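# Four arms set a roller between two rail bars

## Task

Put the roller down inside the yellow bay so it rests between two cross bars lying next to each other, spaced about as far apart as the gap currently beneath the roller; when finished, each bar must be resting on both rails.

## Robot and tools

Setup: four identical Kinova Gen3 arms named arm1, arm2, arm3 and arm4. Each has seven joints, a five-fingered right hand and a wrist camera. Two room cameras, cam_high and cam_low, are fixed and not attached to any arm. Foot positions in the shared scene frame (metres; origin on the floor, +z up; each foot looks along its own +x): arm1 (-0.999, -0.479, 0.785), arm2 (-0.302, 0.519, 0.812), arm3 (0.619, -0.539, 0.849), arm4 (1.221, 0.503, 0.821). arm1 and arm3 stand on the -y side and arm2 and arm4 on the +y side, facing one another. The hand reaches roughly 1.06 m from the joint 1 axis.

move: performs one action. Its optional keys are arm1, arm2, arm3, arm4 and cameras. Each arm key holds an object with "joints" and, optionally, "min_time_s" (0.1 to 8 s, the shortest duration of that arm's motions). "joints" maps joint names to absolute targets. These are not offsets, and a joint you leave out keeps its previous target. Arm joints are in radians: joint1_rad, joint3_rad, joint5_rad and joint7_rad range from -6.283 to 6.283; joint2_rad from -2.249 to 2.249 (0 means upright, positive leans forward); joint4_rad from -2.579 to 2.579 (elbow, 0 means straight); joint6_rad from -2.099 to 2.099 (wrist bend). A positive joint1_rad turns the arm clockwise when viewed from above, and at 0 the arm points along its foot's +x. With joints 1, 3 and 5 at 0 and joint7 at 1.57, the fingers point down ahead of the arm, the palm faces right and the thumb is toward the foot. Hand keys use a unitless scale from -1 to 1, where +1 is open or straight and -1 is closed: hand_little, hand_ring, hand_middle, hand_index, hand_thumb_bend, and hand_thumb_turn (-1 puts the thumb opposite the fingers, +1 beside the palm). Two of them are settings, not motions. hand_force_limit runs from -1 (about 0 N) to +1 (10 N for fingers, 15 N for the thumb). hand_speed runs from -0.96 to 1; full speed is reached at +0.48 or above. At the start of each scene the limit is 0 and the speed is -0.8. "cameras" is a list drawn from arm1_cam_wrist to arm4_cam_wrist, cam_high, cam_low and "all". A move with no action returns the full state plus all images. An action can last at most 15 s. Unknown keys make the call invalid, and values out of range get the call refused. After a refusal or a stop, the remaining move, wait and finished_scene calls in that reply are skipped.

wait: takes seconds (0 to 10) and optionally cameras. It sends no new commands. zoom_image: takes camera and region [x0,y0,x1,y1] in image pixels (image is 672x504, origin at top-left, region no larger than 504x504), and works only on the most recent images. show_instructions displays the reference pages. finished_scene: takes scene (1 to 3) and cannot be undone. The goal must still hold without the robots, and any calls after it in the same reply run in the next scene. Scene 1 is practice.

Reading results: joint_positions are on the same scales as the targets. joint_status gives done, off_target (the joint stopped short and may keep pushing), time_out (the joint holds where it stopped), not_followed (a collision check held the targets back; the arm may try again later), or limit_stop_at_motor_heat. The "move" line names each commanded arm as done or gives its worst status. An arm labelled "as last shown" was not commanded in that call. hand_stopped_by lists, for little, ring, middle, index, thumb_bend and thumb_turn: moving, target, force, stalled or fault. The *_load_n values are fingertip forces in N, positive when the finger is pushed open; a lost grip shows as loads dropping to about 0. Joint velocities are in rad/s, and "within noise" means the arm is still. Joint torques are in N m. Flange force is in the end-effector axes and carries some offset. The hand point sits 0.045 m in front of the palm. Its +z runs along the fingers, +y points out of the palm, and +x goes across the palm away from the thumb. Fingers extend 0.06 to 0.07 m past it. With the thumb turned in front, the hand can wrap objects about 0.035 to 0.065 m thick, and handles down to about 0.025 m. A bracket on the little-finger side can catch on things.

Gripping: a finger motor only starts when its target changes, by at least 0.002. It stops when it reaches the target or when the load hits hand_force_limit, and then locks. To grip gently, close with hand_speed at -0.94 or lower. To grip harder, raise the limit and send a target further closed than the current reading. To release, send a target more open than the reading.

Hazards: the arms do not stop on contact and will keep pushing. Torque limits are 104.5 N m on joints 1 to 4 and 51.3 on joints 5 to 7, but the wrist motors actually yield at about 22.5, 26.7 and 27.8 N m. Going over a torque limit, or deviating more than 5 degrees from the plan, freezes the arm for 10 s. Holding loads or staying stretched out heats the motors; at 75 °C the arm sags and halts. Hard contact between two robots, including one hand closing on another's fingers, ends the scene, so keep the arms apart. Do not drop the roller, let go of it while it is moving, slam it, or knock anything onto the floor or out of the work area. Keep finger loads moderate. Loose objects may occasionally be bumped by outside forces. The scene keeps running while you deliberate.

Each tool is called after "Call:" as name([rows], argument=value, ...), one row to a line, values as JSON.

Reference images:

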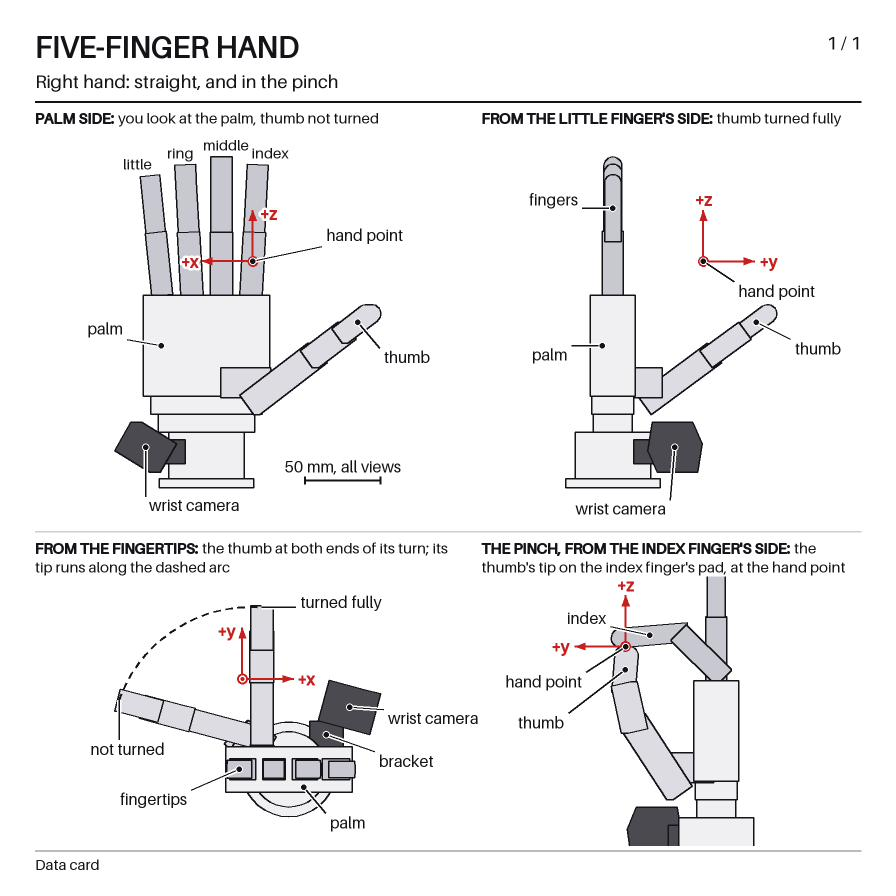

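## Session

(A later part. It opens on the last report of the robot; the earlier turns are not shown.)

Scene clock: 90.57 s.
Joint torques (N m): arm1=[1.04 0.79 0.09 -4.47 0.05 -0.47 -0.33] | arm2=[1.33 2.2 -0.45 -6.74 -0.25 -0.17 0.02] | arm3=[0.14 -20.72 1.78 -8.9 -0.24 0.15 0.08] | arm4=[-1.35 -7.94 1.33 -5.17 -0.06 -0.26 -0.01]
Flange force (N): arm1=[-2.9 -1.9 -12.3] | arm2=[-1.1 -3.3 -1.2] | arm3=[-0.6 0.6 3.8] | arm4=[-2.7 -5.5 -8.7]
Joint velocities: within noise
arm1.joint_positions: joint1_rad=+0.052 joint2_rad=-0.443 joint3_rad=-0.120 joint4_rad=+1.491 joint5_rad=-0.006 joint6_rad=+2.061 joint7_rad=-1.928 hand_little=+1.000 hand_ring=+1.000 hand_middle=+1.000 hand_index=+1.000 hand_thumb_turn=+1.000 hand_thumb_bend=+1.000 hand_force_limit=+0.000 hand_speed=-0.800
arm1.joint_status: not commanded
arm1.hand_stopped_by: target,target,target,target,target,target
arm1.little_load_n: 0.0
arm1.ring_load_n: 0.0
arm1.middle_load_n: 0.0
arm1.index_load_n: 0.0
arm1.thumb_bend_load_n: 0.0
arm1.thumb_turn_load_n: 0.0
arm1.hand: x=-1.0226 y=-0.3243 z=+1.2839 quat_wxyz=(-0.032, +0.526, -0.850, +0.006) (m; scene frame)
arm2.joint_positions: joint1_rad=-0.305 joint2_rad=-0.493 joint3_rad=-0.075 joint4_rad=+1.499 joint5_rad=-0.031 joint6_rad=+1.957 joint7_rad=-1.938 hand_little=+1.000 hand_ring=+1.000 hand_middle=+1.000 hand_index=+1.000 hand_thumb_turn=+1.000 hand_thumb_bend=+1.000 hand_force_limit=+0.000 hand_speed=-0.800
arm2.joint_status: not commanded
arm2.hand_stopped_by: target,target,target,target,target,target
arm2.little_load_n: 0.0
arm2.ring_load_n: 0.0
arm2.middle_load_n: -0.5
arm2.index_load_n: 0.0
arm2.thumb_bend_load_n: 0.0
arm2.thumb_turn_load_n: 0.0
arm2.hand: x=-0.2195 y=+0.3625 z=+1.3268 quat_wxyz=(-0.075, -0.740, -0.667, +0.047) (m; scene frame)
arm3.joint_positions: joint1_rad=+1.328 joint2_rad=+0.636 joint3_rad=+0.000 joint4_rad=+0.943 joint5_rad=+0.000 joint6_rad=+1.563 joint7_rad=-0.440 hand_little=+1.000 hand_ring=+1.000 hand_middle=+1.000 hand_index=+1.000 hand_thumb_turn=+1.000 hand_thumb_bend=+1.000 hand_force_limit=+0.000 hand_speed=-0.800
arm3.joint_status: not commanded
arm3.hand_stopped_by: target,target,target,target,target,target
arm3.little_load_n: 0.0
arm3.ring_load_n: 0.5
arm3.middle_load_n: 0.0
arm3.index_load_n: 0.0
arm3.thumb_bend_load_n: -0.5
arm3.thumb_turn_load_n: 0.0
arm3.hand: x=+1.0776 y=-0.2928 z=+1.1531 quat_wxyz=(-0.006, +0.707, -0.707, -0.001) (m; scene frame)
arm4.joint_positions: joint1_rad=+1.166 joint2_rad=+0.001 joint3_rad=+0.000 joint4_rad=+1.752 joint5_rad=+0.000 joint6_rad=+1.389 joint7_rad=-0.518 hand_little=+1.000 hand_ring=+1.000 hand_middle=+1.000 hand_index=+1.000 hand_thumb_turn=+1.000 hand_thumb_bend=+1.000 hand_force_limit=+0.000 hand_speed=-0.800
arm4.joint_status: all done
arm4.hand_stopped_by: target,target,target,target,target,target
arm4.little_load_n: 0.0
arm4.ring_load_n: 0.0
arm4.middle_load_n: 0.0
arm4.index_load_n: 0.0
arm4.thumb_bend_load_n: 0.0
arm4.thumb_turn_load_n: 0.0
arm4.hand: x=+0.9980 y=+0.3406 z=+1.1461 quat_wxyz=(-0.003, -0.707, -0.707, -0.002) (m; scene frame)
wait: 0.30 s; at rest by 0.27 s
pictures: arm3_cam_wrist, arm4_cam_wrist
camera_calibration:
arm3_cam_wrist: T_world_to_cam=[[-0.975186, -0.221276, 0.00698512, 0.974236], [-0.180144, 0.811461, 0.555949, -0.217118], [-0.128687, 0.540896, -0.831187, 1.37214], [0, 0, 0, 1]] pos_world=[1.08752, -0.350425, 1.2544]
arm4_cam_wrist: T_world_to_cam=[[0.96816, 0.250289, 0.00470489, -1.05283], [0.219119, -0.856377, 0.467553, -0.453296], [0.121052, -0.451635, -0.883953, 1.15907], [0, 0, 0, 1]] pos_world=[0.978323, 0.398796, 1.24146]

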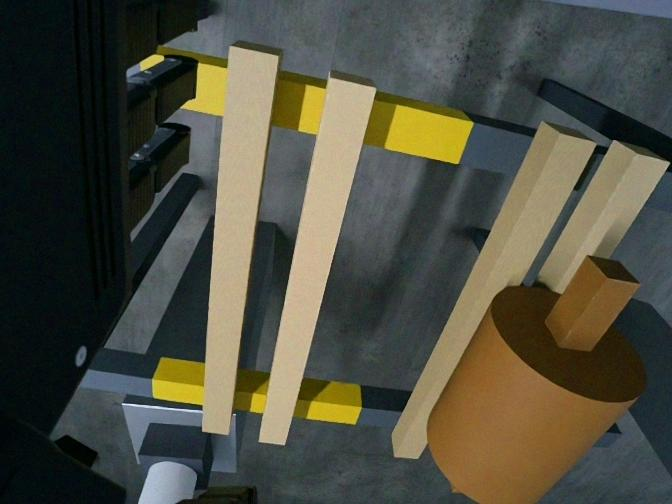

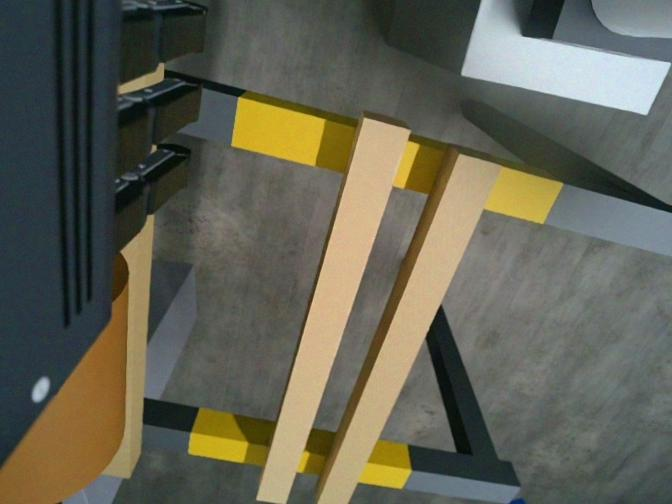

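Call:
move(arm3={"joints":{"joint1_rad":0.5991,"joint2_rad":0.3533,"joint4_rad":1.5130,"joint6_rad":1.2753,"joint7_rad":-1.1582,"hand_speed":-0.4,"hand_thumb_turn":-1},"min_time_s":2.5}, arm4={"joints":{"joint1_rad":1.1320,"joint2_rad":0.7204,"joint4_rad":0.7772,"joint6_rad":1.6440,"joint7_rad":-0.5416,"hand_speed":-0.4,"hand_thumb_turn":-1},"min_time_s":2.5}, cameras=[])

Call:
move(arm3={"joints":{"joint1_rad":0.5991,"joint2_rad":0.5024,"joint4_rad":1.7521,"joint6_rad":0.8871,"joint7_rad":-1.1582},"min_time_s":2}, arm4={"joints":{"joint1_rad":1.1320,"joint2_rad":0.7670,"joint4_rad":1.1167,"joint6_rad":1.2579,"joint7_rad":-0.5416},"min_time_s":2}, cameras=[])

Call:
wait(seconds=0.3, cameras=["arm3_cam_wrist","arm4_cam_wrist","cam_high"])

Scene clock: 95.77 s.
Joint torques (N m): arm1=[1.11 0.89 0.08 -4.46 0.13 -0.48 -0.33] | arm2=[1.33 2.28 -0.46 -6.72 -0.23 -0.2 0.11] | arm3=[0.29 -15.41 1.72 -8.54 -0.23 0.14 0.08] | arm4=[-1.4 -21.19 1.59 -5.25 -0.05 -0.27 -0.02]
Flange force (N): arm1=[-2.7 -1.9 -12.2] | arm2=[-0.9 -3.1 -1.3] | arm3=[-0.7 1.3 3.7] | arm4=[-7.8 -18.8 -11.3]
move: arm3 done; arm4 done
Joint velocities: within noise
arm1, arm2: as last shown
arm2.middle_load_n: 0.0
arm3.joint_positions: joint1_rad=+0.599 joint2_rad=+0.353 joint3_rad=+0.000 joint4_rad=+1.513 joint5_rad=+0.000 joint6_rad=+1.275 joint7_rad=-1.158 hand_little=+1.000 hand_ring=+1.000 hand_middle=+1.000 hand_index=+1.000 hand_thumb_turn=-1.000 hand_thumb_bend=+1.000 hand_force_limit=+0.000 hand_speed=-0.400
arm3.joint_status: all done
arm3.hand_stopped_by: target,target,target,target,target,target
arm3.little_load_n: 0.0
arm3.ring_load_n: 0.0
arm3.middle_load_n: 0.0
arm3.index_load_n: 0.0
arm3.thumb_bend_load_n: 0.0
arm3.thumb_turn_load_n: 0.0
arm3.hand: x=+0.7537 y=-0.1101 z=+1.1202 quat_wxyz=(-0.006, +0.711, -0.703, -0.001) (m; scene frame)
arm4.joint_positions: joint1_rad=+1.132 joint2_rad=+0.720 joint3_rad=+0.000 joint4_rad=+0.777 joint5_rad=+0.000 joint6_rad=+1.644 joint7_rad=-0.542 hand_little=+1.000 hand_ring=+1.000 hand_middle=+1.000 hand_index=+1.000 hand_thumb_turn=-1.000 hand_thumb_bend=+1.000 hand_force_limit=+0.000 hand_speed=-0.400
arm4.joint_status: all done
arm4.hand_stopped_by: target,target,target,target,target,target
arm4.little_load_n: 0.0
arm4.ring_load_n: 0.0
arm4.middle_load_n: 0.0
arm4.index_load_n: 0.0
arm4.thumb_bend_load_n: 0.0
arm4.thumb_turn_load_n: 0.0
arm4.hand: x=+0.7632 y=+0.1841 z=+1.1200 quat_wxyz=(-0.003, -0.704, -0.711, -0.002) (m; scene frame)
pictures: none
No camera images: "cameras" was empty.

Scene clock: 98.07 s.
Joint torques (N m): arm1=[1.06 0.85 0.09 -4.37 0.1 -0.42 -0.36] | arm2=[1.39 2.26 -0.51 -6.71 -0.19 -0.16 0.13] | arm3=[0.27 -16.55 1.72 -7.04 -0.17 0.16 0.07] | arm4=[-1.44 -21.38 1.59 -4.83 -0.07 -0.24 -0.01]
Flange force (N): arm1=[-2.9 -1.9 -12.4] | arm2=[-1.0 -3.2 -1.2] | arm3=[-0.1 1.0 4.0] | arm4=[-5.5 -14.9 -5.2]
move: arm3 done; arm4 done
Joint velocities: within noise
arm1, arm2: as last shown
arm3.joint_positions: joint1_rad=+0.599 joint2_rad=+0.502 joint3_rad=+0.000 joint4_rad=+1.752 joint5_rad=+0.000 joint6_rad=+0.887 joint7_rad=-1.158 hand_little=+1.000 hand_ring=+1.000 hand_middle=+1.000 hand_index=+1.000 hand_thumb_turn=-1.000 hand_thumb_bend=+1.000 hand_force_limit=+0.000 hand_speed=-0.400
arm3.joint_status: all done
arm3.hand_stopped_by: target,target,target,target,target,target
arm3.little_load_n: 0.0
arm3.ring_load_n: -0.5
arm3.middle_load_n: 0.0
arm3.index_load_n: 0.0
arm3.thumb_bend_load_n: 0.0
arm3.thumb_turn_load_n: 0.0
arm3.hand: x=+0.7546 y=-0.1087 z=+0.9872 quat_wxyz=(-0.006, +0.711, -0.703, -0.001) (m; scene frame)
arm4.joint_positions: joint1_rad=+1.132 joint2_rad=+0.767 joint3_rad=+0.000 joint4_rad=+1.117 joint5_rad=+0.000 joint6_rad=+1.258 joint7_rad=-0.542 hand_little=+1.000 hand_ring=+1.000 hand_middle=+1.000 hand_index=+1.000 hand_thumb_turn=-1.000 hand_thumb_bend=+1.000 hand_force_limit=+0.000 hand_speed=-0.400
arm4.joint_status: all done
arm4.hand_stopped_by: target,target,target,target,target,target
arm4.little_load_n: 0.0
arm4.ring_load_n: 0.0
arm4.middle_load_n: 0.0
arm4.index_load_n: 0.0
arm4.thumb_bend_load_n: 0.0
arm4.thumb_turn_load_n: 0.0
arm4.hand: x=+0.7641 y=+0.1840 z=+0.9870 quat_wxyz=(-0.003, -0.704, -0.711, -0.002) (m; scene frame)
pictures: none
No camera images: "cameras" was empty.

Scene clock: 98.37 s.
Joint torques (N m): arm1=[1.02 0.75 0.03 -4.45 0.13 -0.45 -0.32] | arm2=[1.31 2.25 -0.52 -6.74 -0.22 -0.19 0.09] | arm3=[0.26 -16.66 1.8 -7.02 -0.19 0.14 0.04] | arm4=[-1.4 -21.38 1.58 -4.88 -0.05 -0.24 -0.03]
Flange force (N): arm1=[-3.0 -1.9 -12.3] | arm2=[-1.0 -3.3 -1.2] | arm3=[-0.4 0.8 4.1] | arm4=[-5.4 -14.7 -5.2]
Joint velocities: within noise
arm1.joint_positions: joint1_rad=+0.052 joint2_rad=-0.443 joint3_rad=-0.120 joint4_rad=+1.491 joint5_rad=-0.006 joint6_rad=+2.061 joint7_rad=-1.928 hand_little=+1.000 hand_ring=+1.000 hand_middle=+1.000 hand_index=+1.000 hand_thumb_turn=+1.000 hand_thumb_bend=+1.000 hand_force_limit=+0.000 hand_speed=-0.800
arm1.joint_status: not commanded
arm1.hand_stopped_by: target,target,target,target,target,target
arm1.little_load_n: 0.0
arm1.ring_load_n: 0.0
arm1.middle_load_n: 0.0
arm1.index_load_n: 0.0
arm1.thumb_bend_load_n: 0.0
arm1.thumb_turn_load_n: 0.0
arm1.hand: x=-1.0226 y=-0.3243 z=+1.2839 quat_wxyz=(-0.032, +0.526, -0.850, +0.006) (m; scene frame)
arm2.joint_positions: joint1_rad=-0.305 joint2_rad=-0.493 joint3_rad=-0.075 joint4_rad=+1.499 joint5_rad=-0.031 joint6_rad=+1.957 joint7_rad=-1.938 hand_little=+1.000 hand_ring=+1.000 hand_middle=+1.000 hand_index=+1.000 hand_thumb_turn=+1.000 hand_thumb_bend=+1.000 hand_force_limit=+0.000 hand_speed=-0.800
arm2.joint_status: not commanded
arm2.hand_stopped_by: target,target,target,target,target,target
arm2.little_load_n: 0.0
arm2.ring_load_n: 0.0
arm2.middle_load_n: 0.0
arm2.index_load_n: 0.0
arm2.thumb_bend_load_n: 0.0
arm2.thumb_turn_load_n: 0.0
arm2.hand: x=-0.2195 y=+0.3625 z=+1.3268 quat_wxyz=(-0.075, -0.740, -0.667, +0.047) (m; scene frame)
arm3.joint_positions: joint1_rad=+0.599 joint2_rad=+0.502 joint3_rad=+0.000 joint4_rad=+1.752 joint5_rad=+0.000 joint6_rad=+0.887 joint7_rad=-1.158 hand_little=+1.000 hand_ring=+1.000 hand_middle=+1.000 hand_index=+1.000 hand_thumb_turn=-1.000 hand_thumb_bend=+1.000 hand_force_limit=+0.000 hand_speed=-0.400
arm3.joint_status: all done
arm3.hand_stopped_by: target,target,target,target,target,target
arm3.little_load_n: 0.0
arm3.ring_load_n: 0.0
arm3.middle_load_n: 0.0
arm3.index_load_n: 0.0
arm3.thumb_bend_load_n: 0.0
arm3.thumb_turn_load_n: 0.0
arm3.hand: x=+0.7546 y=-0.1087 z=+0.9872 quat_wxyz=(-0.006, +0.711, -0.703, -0.001) (m; scene frame)
arm4.joint_positions: joint1_rad=+1.132 joint2_rad=+0.767 joint3_rad=+0.000 joint4_rad=+1.117 joint5_rad=+0.000 joint6_rad=+1.258 joint7_rad=-0.542 hand_little=+1.000 hand_ring=+1.000 hand_middle=+1.000 hand_index=+1.000 hand_thumb_turn=-1.000 hand_thumb_bend=+1.000 hand_force_limit=+0.000 hand_speed=-0.400
arm4.joint_status: all done
arm4.hand_stopped_by: target,target,target,target,target,target
arm4.little_load_n: 0.0
arm4.ring_load_n: 0.0
arm4.middle_load_n: 0.0
arm4.index_load_n: 0.0
arm4.thumb_bend_load_n: 0.0
arm4.thumb_turn_load_n: 0.0
arm4.hand: x=+0.7641 y=+0.1840 z=+0.9870 quat_wxyz=(-0.003, -0.704, -0.711, -0.002) (m; scene frame)
wait: 0.30 s; at rest by 0.27 s
pictures: arm3_cam_wrist, arm4_cam_wrist, cam_high
camera_calibration:
arm3_cam_wrist: T_world_to_cam=[[-0.972794, -0.231571, 0.00690119, 0.698291], [-0.18877, 0.809559, 0.55586, -0.3261], [-0.134308, 0.539434, -0.831247, 1.09721], [0, 0, 0, 1]] pos_world=[0.765099, -0.166173, 1.0885]
arm4_cam_wrist: T_world_to_cam=[[0.965497, 0.260376, 0.00436933, -0.786029], [0.228184, -0.853974, 0.467612, -0.469092], [0.125486, -0.450481, -0.883923, 0.972452], [0, 0, 0, 1]] pos_world=[0.743919, 0.242142, 1.08236]

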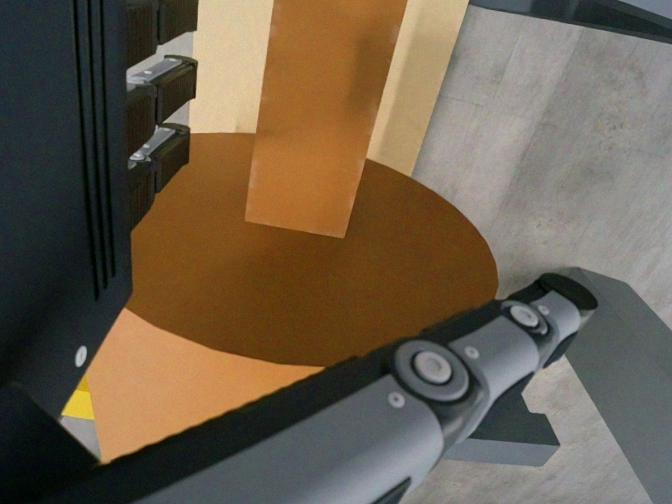

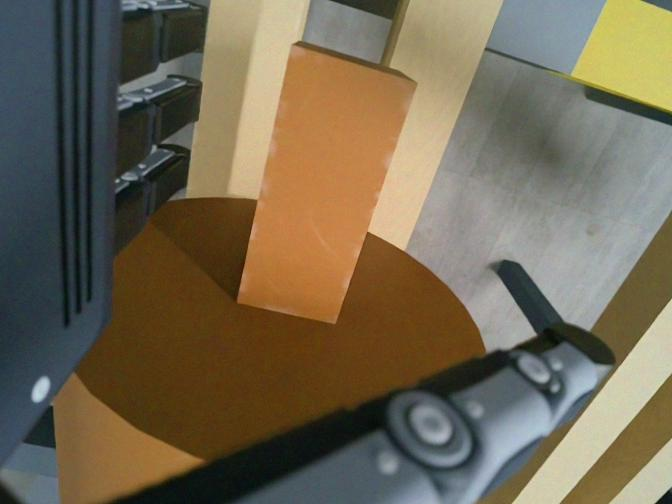

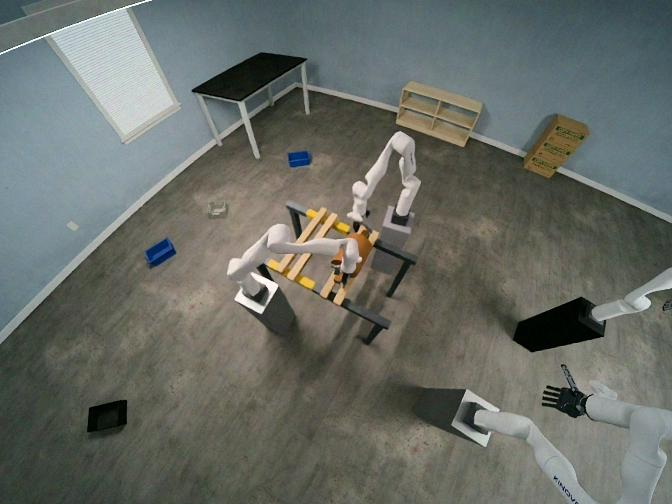

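Call:
move(arm3={"joints":{"joint2_rad":0.6415,"joint4_rad":1.8329,"joint6_rad":0.6672},"min_time_s":2}, arm4={"joints":{"joint2_rad":0.8429,"joint4_rad":1.2207,"joint6_rad":1.0779},"min_time_s":2}, cameras=[])

Call:
wait(seconds=0.3, cameras=["arm3_cam_wrist","arm4_cam_wrist"])

Scene clock: 101.40 s.
Joint torques (N m): arm1=[1.12 0.91 0.15 -4.35 0.14 -0.46 -0.35] | arm2=[1.34 2.11 -0.49 -6.87 -0.16 -0.16 0.05] | arm3=[0.3 -17.65 1.86 -5.74 -0.16 0.17 0.02] | arm4=[-1.44 -21.83 1.57 -4.28 -0.05 -0.25 -0.04]
Flange force (N): arm1=[-2.7 -1.7 -12.5] | arm2=[-1.2 -3.2 -0.8] | arm3=[0.3 0.7 4.3] | arm4=[-5.0 -14.3 -3.1]
move: arm3 done; arm4 done
Joint velocities: within noise
arm1, arm2: as last shown
arm1.middle_load_n: 0.5
arm3.joint_positions: joint1_rad=+0.599 joint2_rad=+0.642 joint3_rad=+0.000 joint4_rad=+1.833 joint5_rad=+0.000 joint6_rad=+0.667 joint7_rad=-1.158 hand_little=+1.000 hand_ring=+1.000 hand_middle=+1.000 hand_index=+1.000 hand_thumb_turn=-1.000 hand_thumb_bend=+1.000 hand_force_limit=+0.000 hand_speed=-0.400
arm3.joint_status: all done
arm3.hand_stopped_by: target,target,target,target,target,target
arm3.little_load_n: 0.0
arm3.ring_load_n: -0.5
arm3.middle_load_n: 0.0
arm3.index_load_n: 0.0
arm3.thumb_bend_load_n: 0.0
arm3.thumb_turn_load_n: 0.0
arm3.hand: x=+0.7551 y=-0.1079 z=+0.9072 quat_wxyz=(-0.006, +0.711, -0.703, -0.001) (m; scene frame)
arm4.joint_positions: joint1_rad=+1.132 joint2_rad=+0.843 joint3_rad=+0.000 joint4_rad=+1.221 joint5_rad=+0.000 joint6_rad=+1.078 joint7_rad=-0.542 hand_little=+1.000 hand_ring=+1.000 hand_middle=+1.000 hand_index=+1.000 hand_thumb_turn=-1.000 hand_thumb_bend=+1.000 hand_force_limit=+0.000 hand_speed=-0.400
arm4.joint_status: all done
arm4.hand_stopped_by: target,target,target,target,target,target
arm4.little_load_n: 0.0
arm4.ring_load_n: 0.0
arm4.middle_load_n: 0.0
arm4.index_load_n: 0.0
arm4.thumb_bend_load_n: 0.0
arm4.thumb_turn_load_n: 0.0
arm4.hand: x=+0.7646 y=+0.1840 z=+0.9120 quat_wxyz=(-0.003, -0.704, -0.711, -0.002) (m; scene frame)
pictures: none
No camera images: "cameras" was empty.

Scene clock: 101.70 s.
Joint torques (N m): arm1=[1.06 0.9 0.15 -4.39 0.13 -0.47 -0.36] | arm2=[1.28 2.17 -0.53 -6.76 -0.21 -0.15 0.11] | arm3=[0.3 -17.66 1.8 -5.75 -0.21 0.17 0.05] | arm4=[-1.41 -21.82 1.6 -4.3 -0.05 -0.21 -0.03]
Flange force (N): arm1=[-2.7 -1.7 -12.4] | arm2=[-1.2 -3.2 -1.1] | arm3=[0.2 0.7 4.3] | arm4=[-5.0 -14.1 -3.0]
Joint velocities: within noise
arm1.joint_positions: joint1_rad=+0.052 joint2_rad=-0.443 joint3_rad=-0.120 joint4_rad=+1.491 joint5_rad=-0.006 joint6_rad=+2.061 joint7_rad=-1.928 hand_little=+1.000 hand_ring=+1.000 hand_middle=+1.000 hand_index=+1.000 hand_thumb_turn=+1.000 hand_thumb_bend=+1.000 hand_force_limit=+0.000 hand_speed=-0.800
arm1.joint_status: not commanded
arm1.hand_stopped_by: target,target,target,target,target,target
arm1.little_load_n: 0.0
arm1.ring_load_n: 0.0
arm1.middle_load_n: 0.0
arm1.index_load_n: 0.0
arm1.thumb_bend_load_n: 0.0
arm1.thumb_turn_load_n: 0.0
arm1.hand: x=-1.0226 y=-0.3243 z=+1.2839 quat_wxyz=(-0.032, +0.526, -0.850, +0.006) (m; scene frame)
arm2.joint_positions: joint1_rad=-0.305 joint2_rad=-0.493 joint3_rad=-0.075 joint4_rad=+1.499 joint5_rad=-0.031 joint6_rad=+1.957 joint7_rad=-1.938 hand_little=+1.000 hand_ring=+1.000 hand_middle=+1.000 hand_index=+1.000 hand_thumb_turn=+1.000 hand_thumb_bend=+1.000 hand_force_limit=+0.000 hand_speed=-0.800
arm2.joint_status: not commanded
arm2.hand_stopped_by: target,target,target,target,target,target
arm2.little_load_n: 0.0
arm2.ring_load_n: 0.0
arm2.middle_load_n: 0.0
arm2.index_load_n: 0.0
arm2.thumb_bend_load_n: 0.0
arm2.thumb_turn_load_n: 0.0
arm2.hand: x=-0.2195 y=+0.3625 z=+1.3268 quat_wxyz=(-0.075, -0.740, -0.667, +0.047) (m; scene frame)
arm3.joint_positions: joint1_rad=+0.599 joint2_rad=+0.642 joint3_rad=+0.000 joint4_rad=+1.833 joint5_rad=+0.000 joint6_rad=+0.667 joint7_rad=-1.158 hand_little=+1.000 hand_ring=+1.000 hand_middle=+1.000 hand_index=+1.000 hand_thumb_turn=-1.000 hand_thumb_bend=+1.000 hand_force_limit=+0.000 hand_speed=-0.400
arm3.joint_status: all done
arm3.hand_stopped_by: target,target,target,target,target,target
arm3.little_load_n: 0.0
arm3.ring_load_n: 0.0
arm3.middle_load_n: 0.0
arm3.index_load_n: 0.0
arm3.thumb_bend_load_n: 0.0
arm3.thumb_turn_load_n: 0.0
arm3.hand: x=+0.7551 y=-0.1079 z=+0.9072 quat_wxyz=(-0.006, +0.711, -0.703, -0.001) (m; scene frame)
arm4.joint_positions: joint1_rad=+1.132 joint2_rad=+0.843 joint3_rad=+0.000 joint4_rad=+1.221 joint5_rad=+0.000 joint6_rad=+1.078 joint7_rad=-0.542 hand_little=+1.000 hand_ring=+1.000 hand_middle=+1.000 hand_index=+1.000 hand_thumb_turn=-1.000 hand_thumb_bend=+1.000 hand_force_limit=+0.000 hand_speed=-0.400
arm4.joint_status: all done
arm4.hand_stopped_by: target,target,target,target,target,target
arm4.little_load_n: 0.0
arm4.ring_load_n: 0.0
arm4.middle_load_n: 0.0
arm4.index_load_n: 0.0
arm4.thumb_bend_load_n: 0.0
arm4.thumb_turn_load_n: 0.0
arm4.hand: x=+0.7646 y=+0.1840 z=+0.9120 quat_wxyz=(-0.003, -0.704, -0.711, -0.002) (m; scene frame)
wait: 0.30 s; at rest by 0.27 s
pictures: arm3_cam_wrist, arm4_cam_wrist
camera_calibration:
arm3_cam_wrist: T_world_to_cam=[[-0.972794, -0.231571, 0.00690119, 0.699612], [-0.18877, 0.809559, 0.55586, -0.282166], [-0.134308, 0.539434, -0.831247, 1.03036], [0, 0, 0, 1]] pos_world=[0.765699, -0.165373, 1.0085]
arm4_cam_wrist: T_world_to_cam=[[0.965491, 0.260402, 0.00421632, -0.786006], [0.228262, -0.853899, 0.467709, -0.434395], [0.125393, -0.450607, -0.883872, 0.906099], [0, 0, 0, 1]] pos_world=[0.744419, 0.242042, 1.00736]

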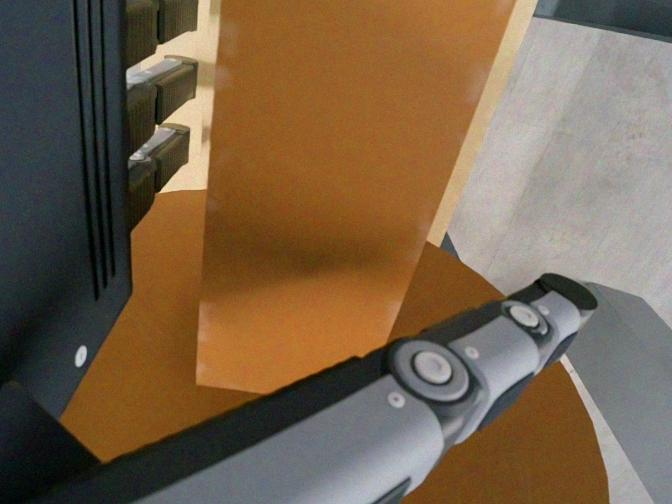

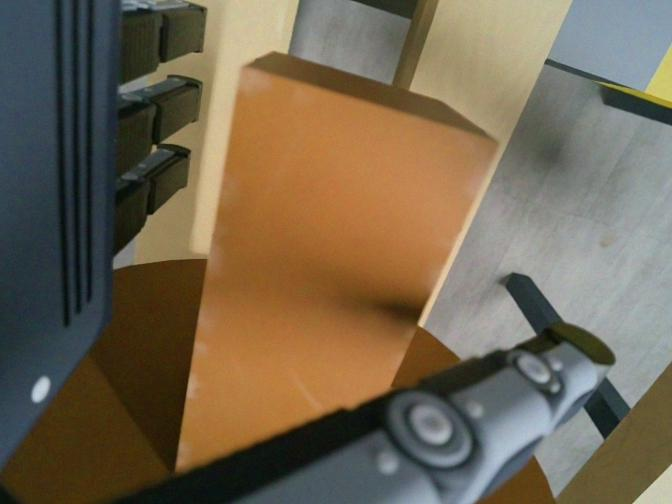

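Call:
move(arm3={"joints":{"hand_speed":-0.92,"hand_force_limit":-0.2,"hand_index":-0.1,"hand_middle":-0.1,"hand_ring":-0.1,"hand_little":-0.1}}, arm4={"joints":{"hand_speed":-0.92,"hand_force_limit":-0.2,"hand_index":-0.1,"hand_middle":-0.1,"hand_ring":-0.1,"hand_little":-0.1}}, cameras=[])

Call:
move(arm3={"joints":{"hand_speed":-0.88,"hand_force_limit":-0.3,"hand_thumb_bend":-0.1}}, arm4={"joints":{"hand_speed":-0.88,"hand_force_limit":-0.3,"hand_thumb_bend":-0.1}}, cameras=["arm3_cam_wrist","arm4_cam_wrist"])

Scene clock: 108.37 s.
Joint torques (N m): arm1=[1.05 0.92 0.14 -4.38 0.08 -0.39 -0.29] | arm2=[1.38 2.28 -0.53 -6.86 -0.2 -0.19 0.14] | arm3=[-0.19 -23.83 1.13 -9.36 -0.75 -0.24 -0.02] | arm4=[-2.71 -29.37 0.26 -7.72 -1 -0.24 -0.1]
Flange force (N): arm1=[-2.7 -1.6 -12.2] | arm2=[-0.8 -3.3 -0.7] | arm3=[2.9 0.7 17.7] | arm4=[-3.3 -15.9 9.6]
move: arm3 off_target; arm4 done
Joint velocities: within noise
arm1, arm2: as last shown
arm2.middle_load_n: 0.5
arm3.joint_positions: joint1_rad=+0.599 joint2_rad=+0.642 joint3_rad=+0.000 joint4_rad=+1.833 joint5_rad=+0.000 joint6_rad=+0.667 joint7_rad=-1.158 hand_little=-0.099 hand_ring=-0.099 hand_middle=-0.100 hand_index=-0.046 hand_thumb_turn=-1.000 hand_thumb_bend=+1.000 hand_force_limit=-0.200 hand_speed=-0.920
arm3.joint_status: hand_index off_target (ended at -0.046, target -0.100); the others done
arm3.hand_stopped_by: force,force,target,force,target,target
arm3.little_load_n: 2.5
arm3.ring_load_n: 4.0
arm3.middle_load_n: 2.0
arm3.index_load_n: 0.5
arm3.thumb_bend_load_n: 0.0
arm3.thumb_turn_load_n: 0.0
arm3.hand: x=+0.7551 y=-0.1079 z=+0.9071 quat_wxyz=(-0.006, +0.711, -0.703, -0.001) (m; scene frame)
arm4.joint_positions: joint1_rad=+1.132 joint2_rad=+0.843 joint3_rad=+0.000 joint4_rad=+1.221 joint5_rad=+0.000 joint6_rad=+1.078 joint7_rad=-0.542 hand_little=-0.100 hand_ring=-0.099 hand_middle=-0.099 hand_index=-0.091 hand_thumb_turn=-1.000 hand_thumb_bend=+1.000 hand_force_limit=-0.200 hand_speed=-0.920
arm4.joint_status: all done
arm4.hand_stopped_by: target,target,target,force,target,target
arm4.little_load_n: 0.0
arm4.ring_load_n: 2.0
arm4.middle_load_n: 2.5
arm4.index_load_n: 2.5
arm4.thumb_bend_load_n: 0.0
arm4.thumb_turn_load_n: 0.0
arm4.hand: x=+0.7646 y=+0.1840 z=+0.9119 quat_wxyz=(-0.003, -0.704, -0.711, -0.002) (m; scene frame)
pictures: none
No camera images: "cameras" was empty.

Scene clock: 113.00 s.
Joint torques (N m): arm1=[1.04 0.89 0.14 -4.38 0.1 -0.4 -0.35] | arm2=[1.42 2.21 -0.55 -6.77 -0.26 -0.12 0.04] | arm3=[0.23 -23.52 1.62 -9.32 -0.72 -0.26 -0.2] | arm4=[-2.54 -29.74 0.42 -8.08 -1.02 -0.41 -0.2]
Flange force (N): arm1=[-2.8 -1.7 -12.3] | arm2=[-1.2 -3.6 -0.9] | arm3=[2.9 1.3 17.0] | arm4=[-3.2 -15.4 10.1]
move: arm3 off_target; arm4 off_target
Joint velocities: within noise
arm1, arm2: as last shown
arm1.little_load_n: -0.5
arm2.middle_load_n: 0.0
arm3.joint_positions: joint1_rad=+0.599 joint2_rad=+0.642 joint3_rad=+0.000 joint4_rad=+1.833 joint5_rad=+0.000 joint6_rad=+0.667 joint7_rad=-1.158 hand_little=-0.099 hand_ring=-0.099 hand_middle=-0.100 hand_index=-0.046 hand_thumb_turn=-1.000 hand_thumb_bend=+0.614 hand_force_limit=-0.300 hand_speed=-0.880
arm3.joint_status: hand_thumb_bend off_target (ended at +0.614, target -0.100); the others done
arm3.hand_stopped_by: force,force,target,force,force,target
arm3.little_load_n: 5.0
arm3.ring_load_n: 5.5
arm3.middle_load_n: 2.5
arm3.index_load_n: 0.5
arm3.thumb_bend_load_n: 6.0
arm3.thumb_turn_load_n: 0.0
arm3.hand: x=+0.7551 y=-0.1079 z=+0.9072 quat_wxyz=(-0.006, +0.711, -0.703, -0.001) (m; scene frame)
arm4.joint_positions: joint1_rad=+1.132 joint2_rad=+0.843 joint3_rad=+0.000 joint4_rad=+1.221 joint5_rad=+0.000 joint6_rad=+1.078 joint7_rad=-0.542 hand_little=-0.100 hand_ring=-0.099 hand_middle=-0.099 hand_index=-0.091 hand_thumb_turn=-1.000 hand_thumb_bend=+0.666 hand_force_limit=-0.300 hand_speed=-0.880
arm4.joint_status: hand_thumb_bend off_target (ended at +0.666, target -0.100); the others done
arm4.hand_stopped_by: target,target,target,force,force,target
arm4.little_load_n: 0.0
arm4.ring_load_n: 3.0
arm4.middle_load_n: 4.5
arm4.index_load_n: 4.0
arm4.thumb_bend_load_n: 5.5
arm4.thumb_turn_load_n: 0.5
arm4.hand: x=+0.7646 y=+0.1840 z=+0.9120 quat_wxyz=(-0.003, -0.704, -0.711, -0.002) (m; scene frame)
pictures: arm3_cam_wrist, arm4_cam_wrist
camera_calibration:
arm3_cam_wrist: T_world_to_cam=[[-0.972794, -0.231571, 0.00690119, 0.699612], [-0.18877, 0.809559, 0.55586, -0.282166], [-0.134308, 0.539434, -0.831247, 1.03036], [0, 0, 0, 1]] pos_world=[0.765699, -0.165373, 1.0085]
arm4_cam_wrist: T_world_to_cam=[[0.965513, 0.26032, 0.00426205, -0.786049], [0.228169, -0.853925, 0.467709, -0.434319], [0.125393, -0.450606, -0.883872, 0.906099], [0, 0, 0, 1]] pos_world=[0.74442, 0.242042, 1.00736]

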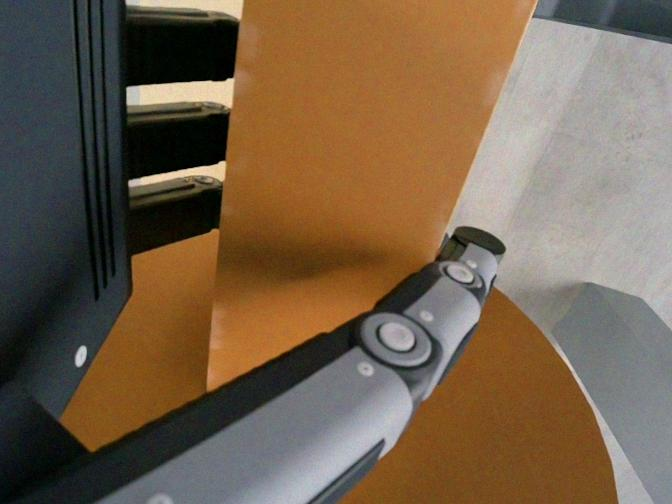

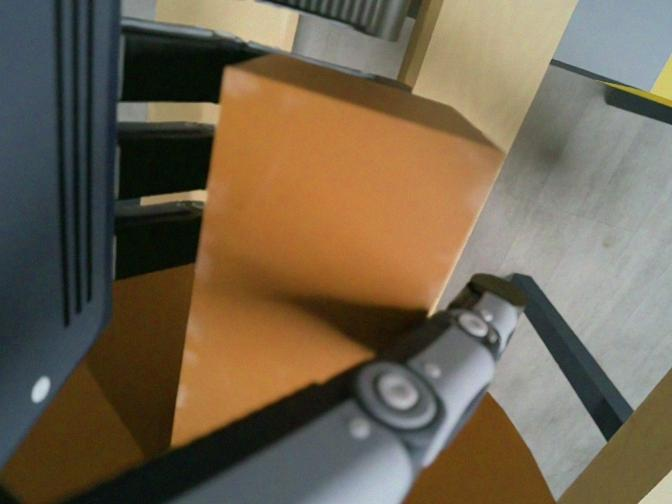

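Call:
move(arm3={"joints":{"joint2_rad":0.6037,"joint4_rad":1.8172,"joint6_rad":0.7207},"min_time_s":1.3}, arm4={"joints":{"joint2_rad":0.8199,"joint4_rad":1.1979,"joint6_rad":1.1238},"min_time_s":1.3}, cameras=["arm3_cam_wrist","arm4_cam_wrist"])

Scene clock: 115.20 s.
Joint torques (N m): arm1=[1.12 0.88 0.21 -4.41 0.12 -0.46 -0.28] | arm2=[1.28 2.2 -0.54 -6.7 -0.24 -0.2 0.13] | arm3=[0.25 -23.39 1.63 -9.93 -0.76 -0.29 -0.22] | arm4=[-2.52 -29.44 0.42 -8.3 -1.03 -0.38 -0.21]
Flange force (N): arm1=[-2.6 -1.4 -12.4] | arm2=[-1.1 -3.2 -1.5] | arm3=[2.9 1.4 17.4] | arm4=[-3.1 -15.2 9.3]
move: arm3 done; arm4 done
Joint velocities: within noise
arm1, arm2: as last shown
arm1.little_load_n: 0.0
arm3.joint_positions: joint1_rad=+0.599 joint2_rad=+0.604 joint3_rad=+0.000 joint4_rad=+1.817 joint5_rad=+0.000 joint6_rad=+0.721 joint7_rad=-1.158 hand_little=-0.099 hand_ring=-0.099 hand_middle=-0.100 hand_index=-0.046 hand_thumb_turn=-1.000 hand_thumb_bend=+0.614 hand_force_limit=-0.300 hand_speed=-0.880
arm3.joint_status: all done
arm3.hand_stopped_by: force,force,target,force,force,target
arm3.little_load_n: 4.0
arm3.ring_load_n: 5.5
arm3.middle_load_n: 3.0
arm3.index_load_n: 0.0
arm3.thumb_bend_load_n: 6.0
arm3.thumb_turn_load_n: 0.5
arm3.hand: x=+0.7549 y=-0.1081 z=+0.9272 quat_wxyz=(-0.006, +0.711, -0.703, -0.001) (m; scene frame)
arm4.joint_positions: joint1_rad=+1.132 joint2_rad=+0.820 joint3_rad=+0.000 joint4_rad=+1.198 joint5_rad=+0.000 joint6_rad=+1.124 joint7_rad=-0.542 hand_little=-0.100 hand_ring=-0.099 hand_middle=-0.099 hand_index=-0.091 hand_thumb_turn=-1.000 hand_thumb_bend=+0.666 hand_force_limit=-0.300 hand_speed=-0.880
arm4.joint_status: all done
arm4.hand_stopped_by: target,target,target,force,force,target
arm4.little_load_n: 0.0
arm4.ring_load_n: 3.0
arm4.middle_load_n: 4.0
arm4.index_load_n: 4.0
arm4.thumb_bend_load_n: 6.0
arm4.thumb_turn_load_n: 0.0
arm4.hand: x=+0.7645 y=+0.1840 z=+0.9320 quat_wxyz=(-0.003, -0.704, -0.711, -0.002) (m; scene frame)
pictures: arm3_cam_wrist, arm4_cam_wrist
camera_calibration:
arm3_cam_wrist: T_world_to_cam=[[-0.97279, -0.231584, 0.0069206, 0.699208], [-0.188781, 0.809603, 0.555792, -0.293073], [-0.134315, 0.539363, -0.831293, 1.04711], [0, 0, 0, 1]] pos_world=[0.765499, -0.165573, 1.0285]
arm4_cam_wrist: T_world_to_cam=[[0.965501, 0.260364, 0.00434623, -0.786125], [0.228173, -0.853936, 0.467687, -0.443628], [0.12548, -0.45056, -0.883884, 0.923724], [0, 0, 0, 1]] pos_world=[0.744319, 0.242042, 1.02736]

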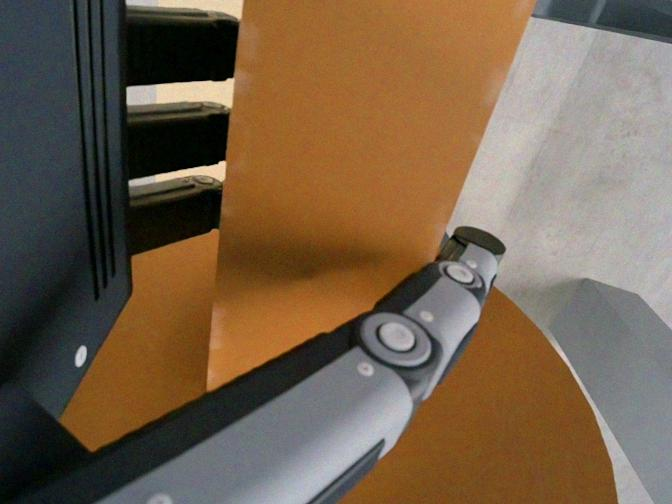

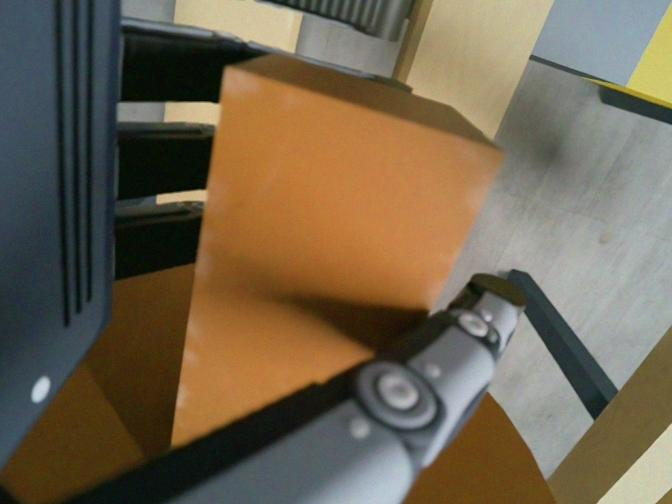

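Call:
move(arm3={"joints":{"joint2_rad":0.5679,"joint4_rad":1.7985,"joint6_rad":0.7752},"min_time_s":1.2}, arm4={"joints":{"joint2_rad":0.7988,"joint4_rad":1.1716,"joint6_rad":1.1712},"min_time_s":1.2}, cameras=[])

Call:
move(arm3={"joints":{"joint1_rad":0.7089,"joint2_rad":0.6162,"joint4_rad":1.7013,"joint6_rad":0.8241,"joint7_rad":-1.0483},"min_time_s":1.4}, arm4={"joints":{"joint1_rad":1.0776,"joint2_rad":0.6912,"joint4_rad":1.3894,"joint6_rad":1.0610,"joint7_rad":-0.5959},"min_time_s":1.4}, cameras=[])

Call:
move(arm3={"joints":{"joint1_rad":0.8063,"joint2_rad":0.6749,"joint4_rad":1.5814,"joint6_rad":0.8853,"joint7_rad":-0.9510},"min_time_s":1.4}, arm4={"joints":{"joint1_rad":1.0129,"joint2_rad":0.5968,"joint4_rad":1.5746,"joint6_rad":0.9702,"joint7_rad":-0.6606},"min_time_s":1.4}, cameras=[])

Call:
move(arm3={"joints":{"joint1_rad":0.8917,"joint2_rad":0.7443,"joint4_rad":1.4375,"joint6_rad":0.9598,"joint7_rad":-0.8656},"min_time_s":1.4}, arm4={"joints":{"joint1_rad":0.9354,"joint2_rad":0.5119,"joint4_rad":1.7357,"joint6_rad":0.8941,"joint7_rad":-0.7381},"min_time_s":1.4}, cameras=["arm4_cam_wrist"])

Scene clock: 119.90 s.
Joint torques (N m): arm1=[0.98 0.89 0.15 -4.38 0.12 -0.48 -0.34] | arm2=[1.38 2.19 -0.5 -6.91 -0.21 -0.19 0.12] | arm3=[0.3 -23.06 1.72 -10.42 -0.79 -0.25 -0.2] | arm4=[-2.4 -29.23 0.54 -8.46 -1.02 -0.4 -0.24]
Flange force (N): arm1=[-2.7 -1.6 -12.5] | arm2=[-0.9 -3.2 -0.6] | arm3=[2.9 1.7 17.5] | arm4=[-3.5 -15.5 8.5]
move: arm3 done; arm4 done
Joint velocities: within noise
arm1, arm2: as last shown
arm3.joint_positions: joint1_rad=+0.599 joint2_rad=+0.568 joint3_rad=+0.000 joint4_rad=+1.798 joint5_rad=+0.000 joint6_rad=+0.775 joint7_rad=-1.158 hand_little=-0.099 hand_ring=-0.099 hand_middle=-0.100 hand_index=-0.046 hand_thumb_turn=-1.000 hand_thumb_bend=+0.614 hand_force_limit=-0.300 hand_speed=-0.880
arm3.joint_status: all done
arm3.hand_stopped_by: force,force,target,force,force,target
arm3.little_load_n: 4.0
arm3.ring_load_n: 5.5
arm3.middle_load_n: 3.0
arm3.index_load_n: 0.0
arm3.thumb_bend_load_n: 6.0
arm3.thumb_turn_load_n: 1.0
arm3.hand: x=+0.7548 y=-0.1083 z=+0.9472 quat_wxyz=(-0.006, +0.711, -0.703, -0.001) (m; scene frame)
arm4.joint_positions: joint1_rad=+1.132 joint2_rad=+0.799 joint3_rad=+0.000 joint4_rad=+1.172 joint5_rad=+0.000 joint6_rad=+1.171 joint7_rad=-0.542 hand_little=-0.100 hand_ring=-0.099 hand_middle=-0.099 hand_index=-0.091 hand_thumb_turn=-1.000 hand_thumb_bend=+0.666 hand_force_limit=-0.300 hand_speed=-0.880
arm4.joint_status: all done
arm4.hand_stopped_by: target,target,target,force,force,target
arm4.little_load_n: 0.0
arm4.ring_load_n: 3.0
arm4.middle_load_n: 4.0
arm4.index_load_n: 3.5
arm4.thumb_bend_load_n: 5.5
arm4.thumb_turn_load_n: 0.0
arm4.hand: x=+0.7644 y=+0.1840 z=+0.9520 quat_wxyz=(-0.003, -0.704, -0.711, -0.002) (m; scene frame)
pictures: none
No camera images: "cameras" was empty.

Scene clock: 121.60 s.
Joint torques (N m): arm1=[1 0.8 0.14 -4.35 0.11 -0.46 -0.31] | arm2=[1.3 2.12 -0.56 -6.84 -0.22 -0.18 0.08] | arm3=[0.04 -24.55 1.57 -10.69 -0.69 -0.19 -0.14] | arm4=[-2.15 -26.66 0.73 -7.94 -0.88 -0.4 -0.23]
Flange force (N): arm1=[-2.9 -1.5 -12.7] | arm2=[-1.2 -3.4 -0.9] | arm3=[2.6 1.4 17.5] | arm4=[-3.1 -13.1 8.9]
move: arm3 done; arm4 done
Joint velocities: within noise
arm1, arm2: as last shown
arm1.little_load_n: 0.5
arm1.middle_load_n: -0.5
arm3.joint_positions: joint1_rad=+0.709 joint2_rad=+0.616 joint3_rad=+0.000 joint4_rad=+1.701 joint5_rad=+0.000 joint6_rad=+0.824 joint7_rad=-1.048 hand_little=-0.099 hand_ring=-0.099 hand_middle=-0.100 hand_index=-0.046 hand_thumb_turn=-1.000 hand_thumb_bend=+0.614 hand_force_limit=-0.300 hand_speed=-0.880
arm3.joint_status: all done
arm3.hand_stopped_by: force,force,target,force,force,target
arm3.little_load_n: 4.0
arm3.ring_load_n: 5.5
arm3.middle_load_n: 3.0
arm3.index_load_n: 0.0
arm3.thumb_bend_load_n: 4.5
arm3.thumb_turn_load_n: 1.5
arm3.hand: x=+0.8111 y=-0.1083 z=+0.9472 quat_wxyz=(-0.006, +0.711, -0.703, -0.001) (m; scene frame)
arm4.joint_positions: joint1_rad=+1.078 joint2_rad=+0.691 joint3_rad=+0.000 joint4_rad=+1.389 joint5_rad=+0.000 joint6_rad=+1.061 joint7_rad=-0.596 hand_little=-0.100 hand_ring=-0.099 hand_middle=-0.099 hand_index=-0.091 hand_thumb_turn=-1.000 hand_thumb_bend=+0.666 hand_force_limit=-0.300 hand_speed=-0.880
arm4.joint_status: all done
arm4.hand_stopped_by: target,target,target,force,force,target
arm4.little_load_n: 0.0
arm4.ring_load_n: 3.5
arm4.middle_load_n: 4.5
arm4.index_load_n: 4.0
arm4.thumb_bend_load_n: 5.5
arm4.thumb_turn_load_n: 0.0
arm4.hand: x=+0.8207 y=+0.1840 z=+0.9520 quat_wxyz=(-0.003, -0.704, -0.711, -0.002) (m; scene frame)
pictures: none
No camera images: "cameras" was empty.

Scene clock: 123.30 s.
Joint torques (N m): arm1=[1.03 0.91 0.17 -4.31 0.08 -0.42 -0.36] | arm2=[1.3 2.23 -0.53 -6.74 -0.19 -0.16 0.11] | arm3=[0.15 -26.09 1.7 -11.01 -0.65 -0.16 -0.25] | arm4=[-1.9 -24.4 0.93 -7.68 -0.77 -0.58 -0.24]
Flange force (N): arm1=[-2.8 -1.7 -12.6] | arm2=[-1.0 -3.2 -1.2] | arm3=[2.3 1.5 17.1] | arm4=[-3.0 -11.3 9.1]
move: arm3 done; arm4 done
Joint velocities: within noise
arm1, arm2: as last shown
arm1.little_load_n: 0.0
arm1.middle_load_n: 0.0
arm3.joint_positions: joint1_rad=+0.806 joint2_rad=+0.675 joint3_rad=+0.000 joint4_rad=+1.581 joint5_rad=+0.000 joint6_rad=+0.885 joint7_rad=-0.951 hand_little=-0.099 hand_ring=-0.099 hand_middle=-0.100 hand_index=-0.046 hand_thumb_turn=-1.000 hand_thumb_bend=+0.614 hand_force_limit=-0.300 hand_speed=-0.880
arm3.joint_status: all done
arm3.hand_stopped_by: force,force,target,force,force,target
arm3.little_load_n: 4.5
arm3.ring_load_n: 6.0
arm3.middle_load_n: 2.5
arm3.index_load_n: 0.0
arm3.thumb_bend_load_n: 5.5
arm3.thumb_turn_load_n: 1.0
arm3.hand: x=+0.8674 y=-0.1083 z=+0.9472 quat_wxyz=(-0.006, +0.711, -0.703, -0.001) (m; scene frame)
arm4.joint_positions: joint1_rad=+1.013 joint2_rad=+0.597 joint3_rad=+0.000 joint4_rad=+1.575 joint5_rad=+0.000 joint6_rad=+0.970 joint7_rad=-0.661 hand_little=-0.100 hand_ring=-0.099 hand_middle=-0.099 hand_index=-0.091 hand_thumb_turn=-1.000 hand_thumb_bend=+0.666 hand_force_limit=-0.300 hand_speed=-0.880
arm4.joint_status: all done
arm4.hand_stopped_by: target,target,target,force,force,target
arm4.little_load_n: 0.0
arm4.ring_load_n: 3.0
arm4.middle_load_n: 4.5
arm4.index_load_n: 4.5
arm4.thumb_bend_load_n: 5.5
arm4.thumb_turn_load_n: 0.0
arm4.hand: x=+0.8770 y=+0.1839 z=+0.9519 quat_wxyz=(-0.003, -0.704, -0.711, -0.002) (m; scene frame)
pictures: none
No camera images: "cameras" was empty.

Scene clock: 125.00 s.
Joint torques (N m): arm1=[1.08 0.9 0.14 -4.27 0.09 -0.4 -0.31] | arm2=[1.42 2.19 -0.44 -6.77 -0.22 -0.17 0.07] | arm3=[-0.09 -27.79 1.64 -11.51 -0.6 -0.18 -0.27] | arm4=[-1.78 -22.29 1.03 -7.51 -0.76 -0.76 -0.26]
Flange force (N): arm1=[-2.9 -1.6 -12.7] | arm2=[-1.1 -3.2 -1.1] | arm3=[2.6 1.6 16.6] | arm4=[-2.8 -10.0 9.4]
move: arm3 done; arm4 done
Joint velocities: within noise
arm1, arm2: as last shown
arm3.joint_positions: joint1_rad=+0.892 joint2_rad=+0.744 joint3_rad=+0.000 joint4_rad=+1.437 joint5_rad=+0.000 joint6_rad=+0.960 joint7_rad=-0.866 hand_little=-0.099 hand_ring=-0.099 hand_middle=-0.100 hand_index=-0.046 hand_thumb_turn=-1.000 hand_thumb_bend=+0.614 hand_force_limit=-0.300 hand_speed=-0.880
arm3.joint_status: all done
arm3.hand_stopped_by: force,force,target,force,force,target
arm3.little_load_n: 5.5
arm3.ring_load_n: 6.0
arm3.middle_load_n: 2.5
arm3.index_load_n: 0.0
arm3.thumb_bend_load_n: 5.5
arm3.thumb_turn_load_n: -0.5
arm3.hand: x=+0.9237 y=-0.1083 z=+0.9473 quat_wxyz=(-0.006, +0.711, -0.703, -0.001) (m; scene frame)
arm4.joint_positions: joint1_rad=+0.935 joint2_rad=+0.512 joint3_rad=+0.000 joint4_rad=+1.736 joint5_rad=+0.000 joint6_rad=+0.894 joint7_rad=-0.738 hand_little=-0.100 hand_ring=-0.099 hand_middle=-0.099 hand_index=-0.091 hand_thumb_turn=-1.000 hand_thumb_bend=+0.666 hand_force_limit=-0.300 hand_speed=-0.880
arm4.joint_status: all done
arm4.hand_stopped_by: target,target,target,force,force,target
arm4.little_load_n: 0.0
arm4.ring_load_n: 3.0
arm4.middle_load_n: 4.5
arm4.index_load_n: 4.5
arm4.thumb_bend_load_n: 5.0
arm4.thumb_turn_load_n: 0.0
arm4.hand: x=+0.9332 y=+0.1839 z=+0.9519 quat_wxyz=(-0.003, -0.704, -0.711, -0.002) (m; scene frame)
pictures: arm4_cam_wrist
camera_calibration:
arm4_cam_wrist: T_world_to_cam=[[0.965476, 0.260458, 0.00432361, -0.949041], [0.228277, -0.853949, 0.467612, -0.491527], [0.125485, -0.450481, -0.883923, 0.920117], [0, 0, 0, 1]] pos_world=[0.913019, 0.241942, 1.04726]

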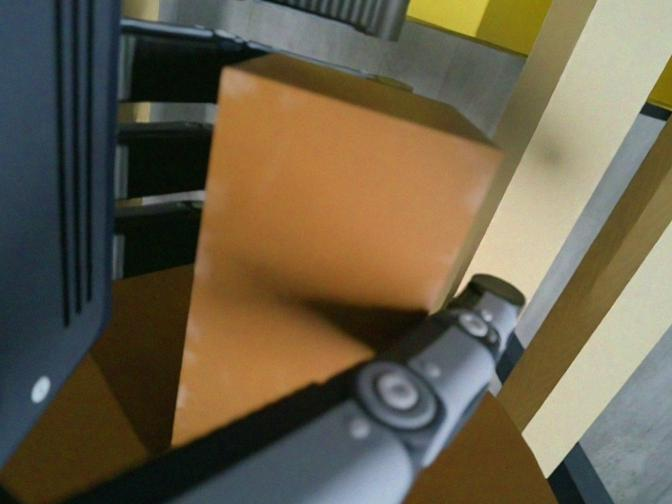

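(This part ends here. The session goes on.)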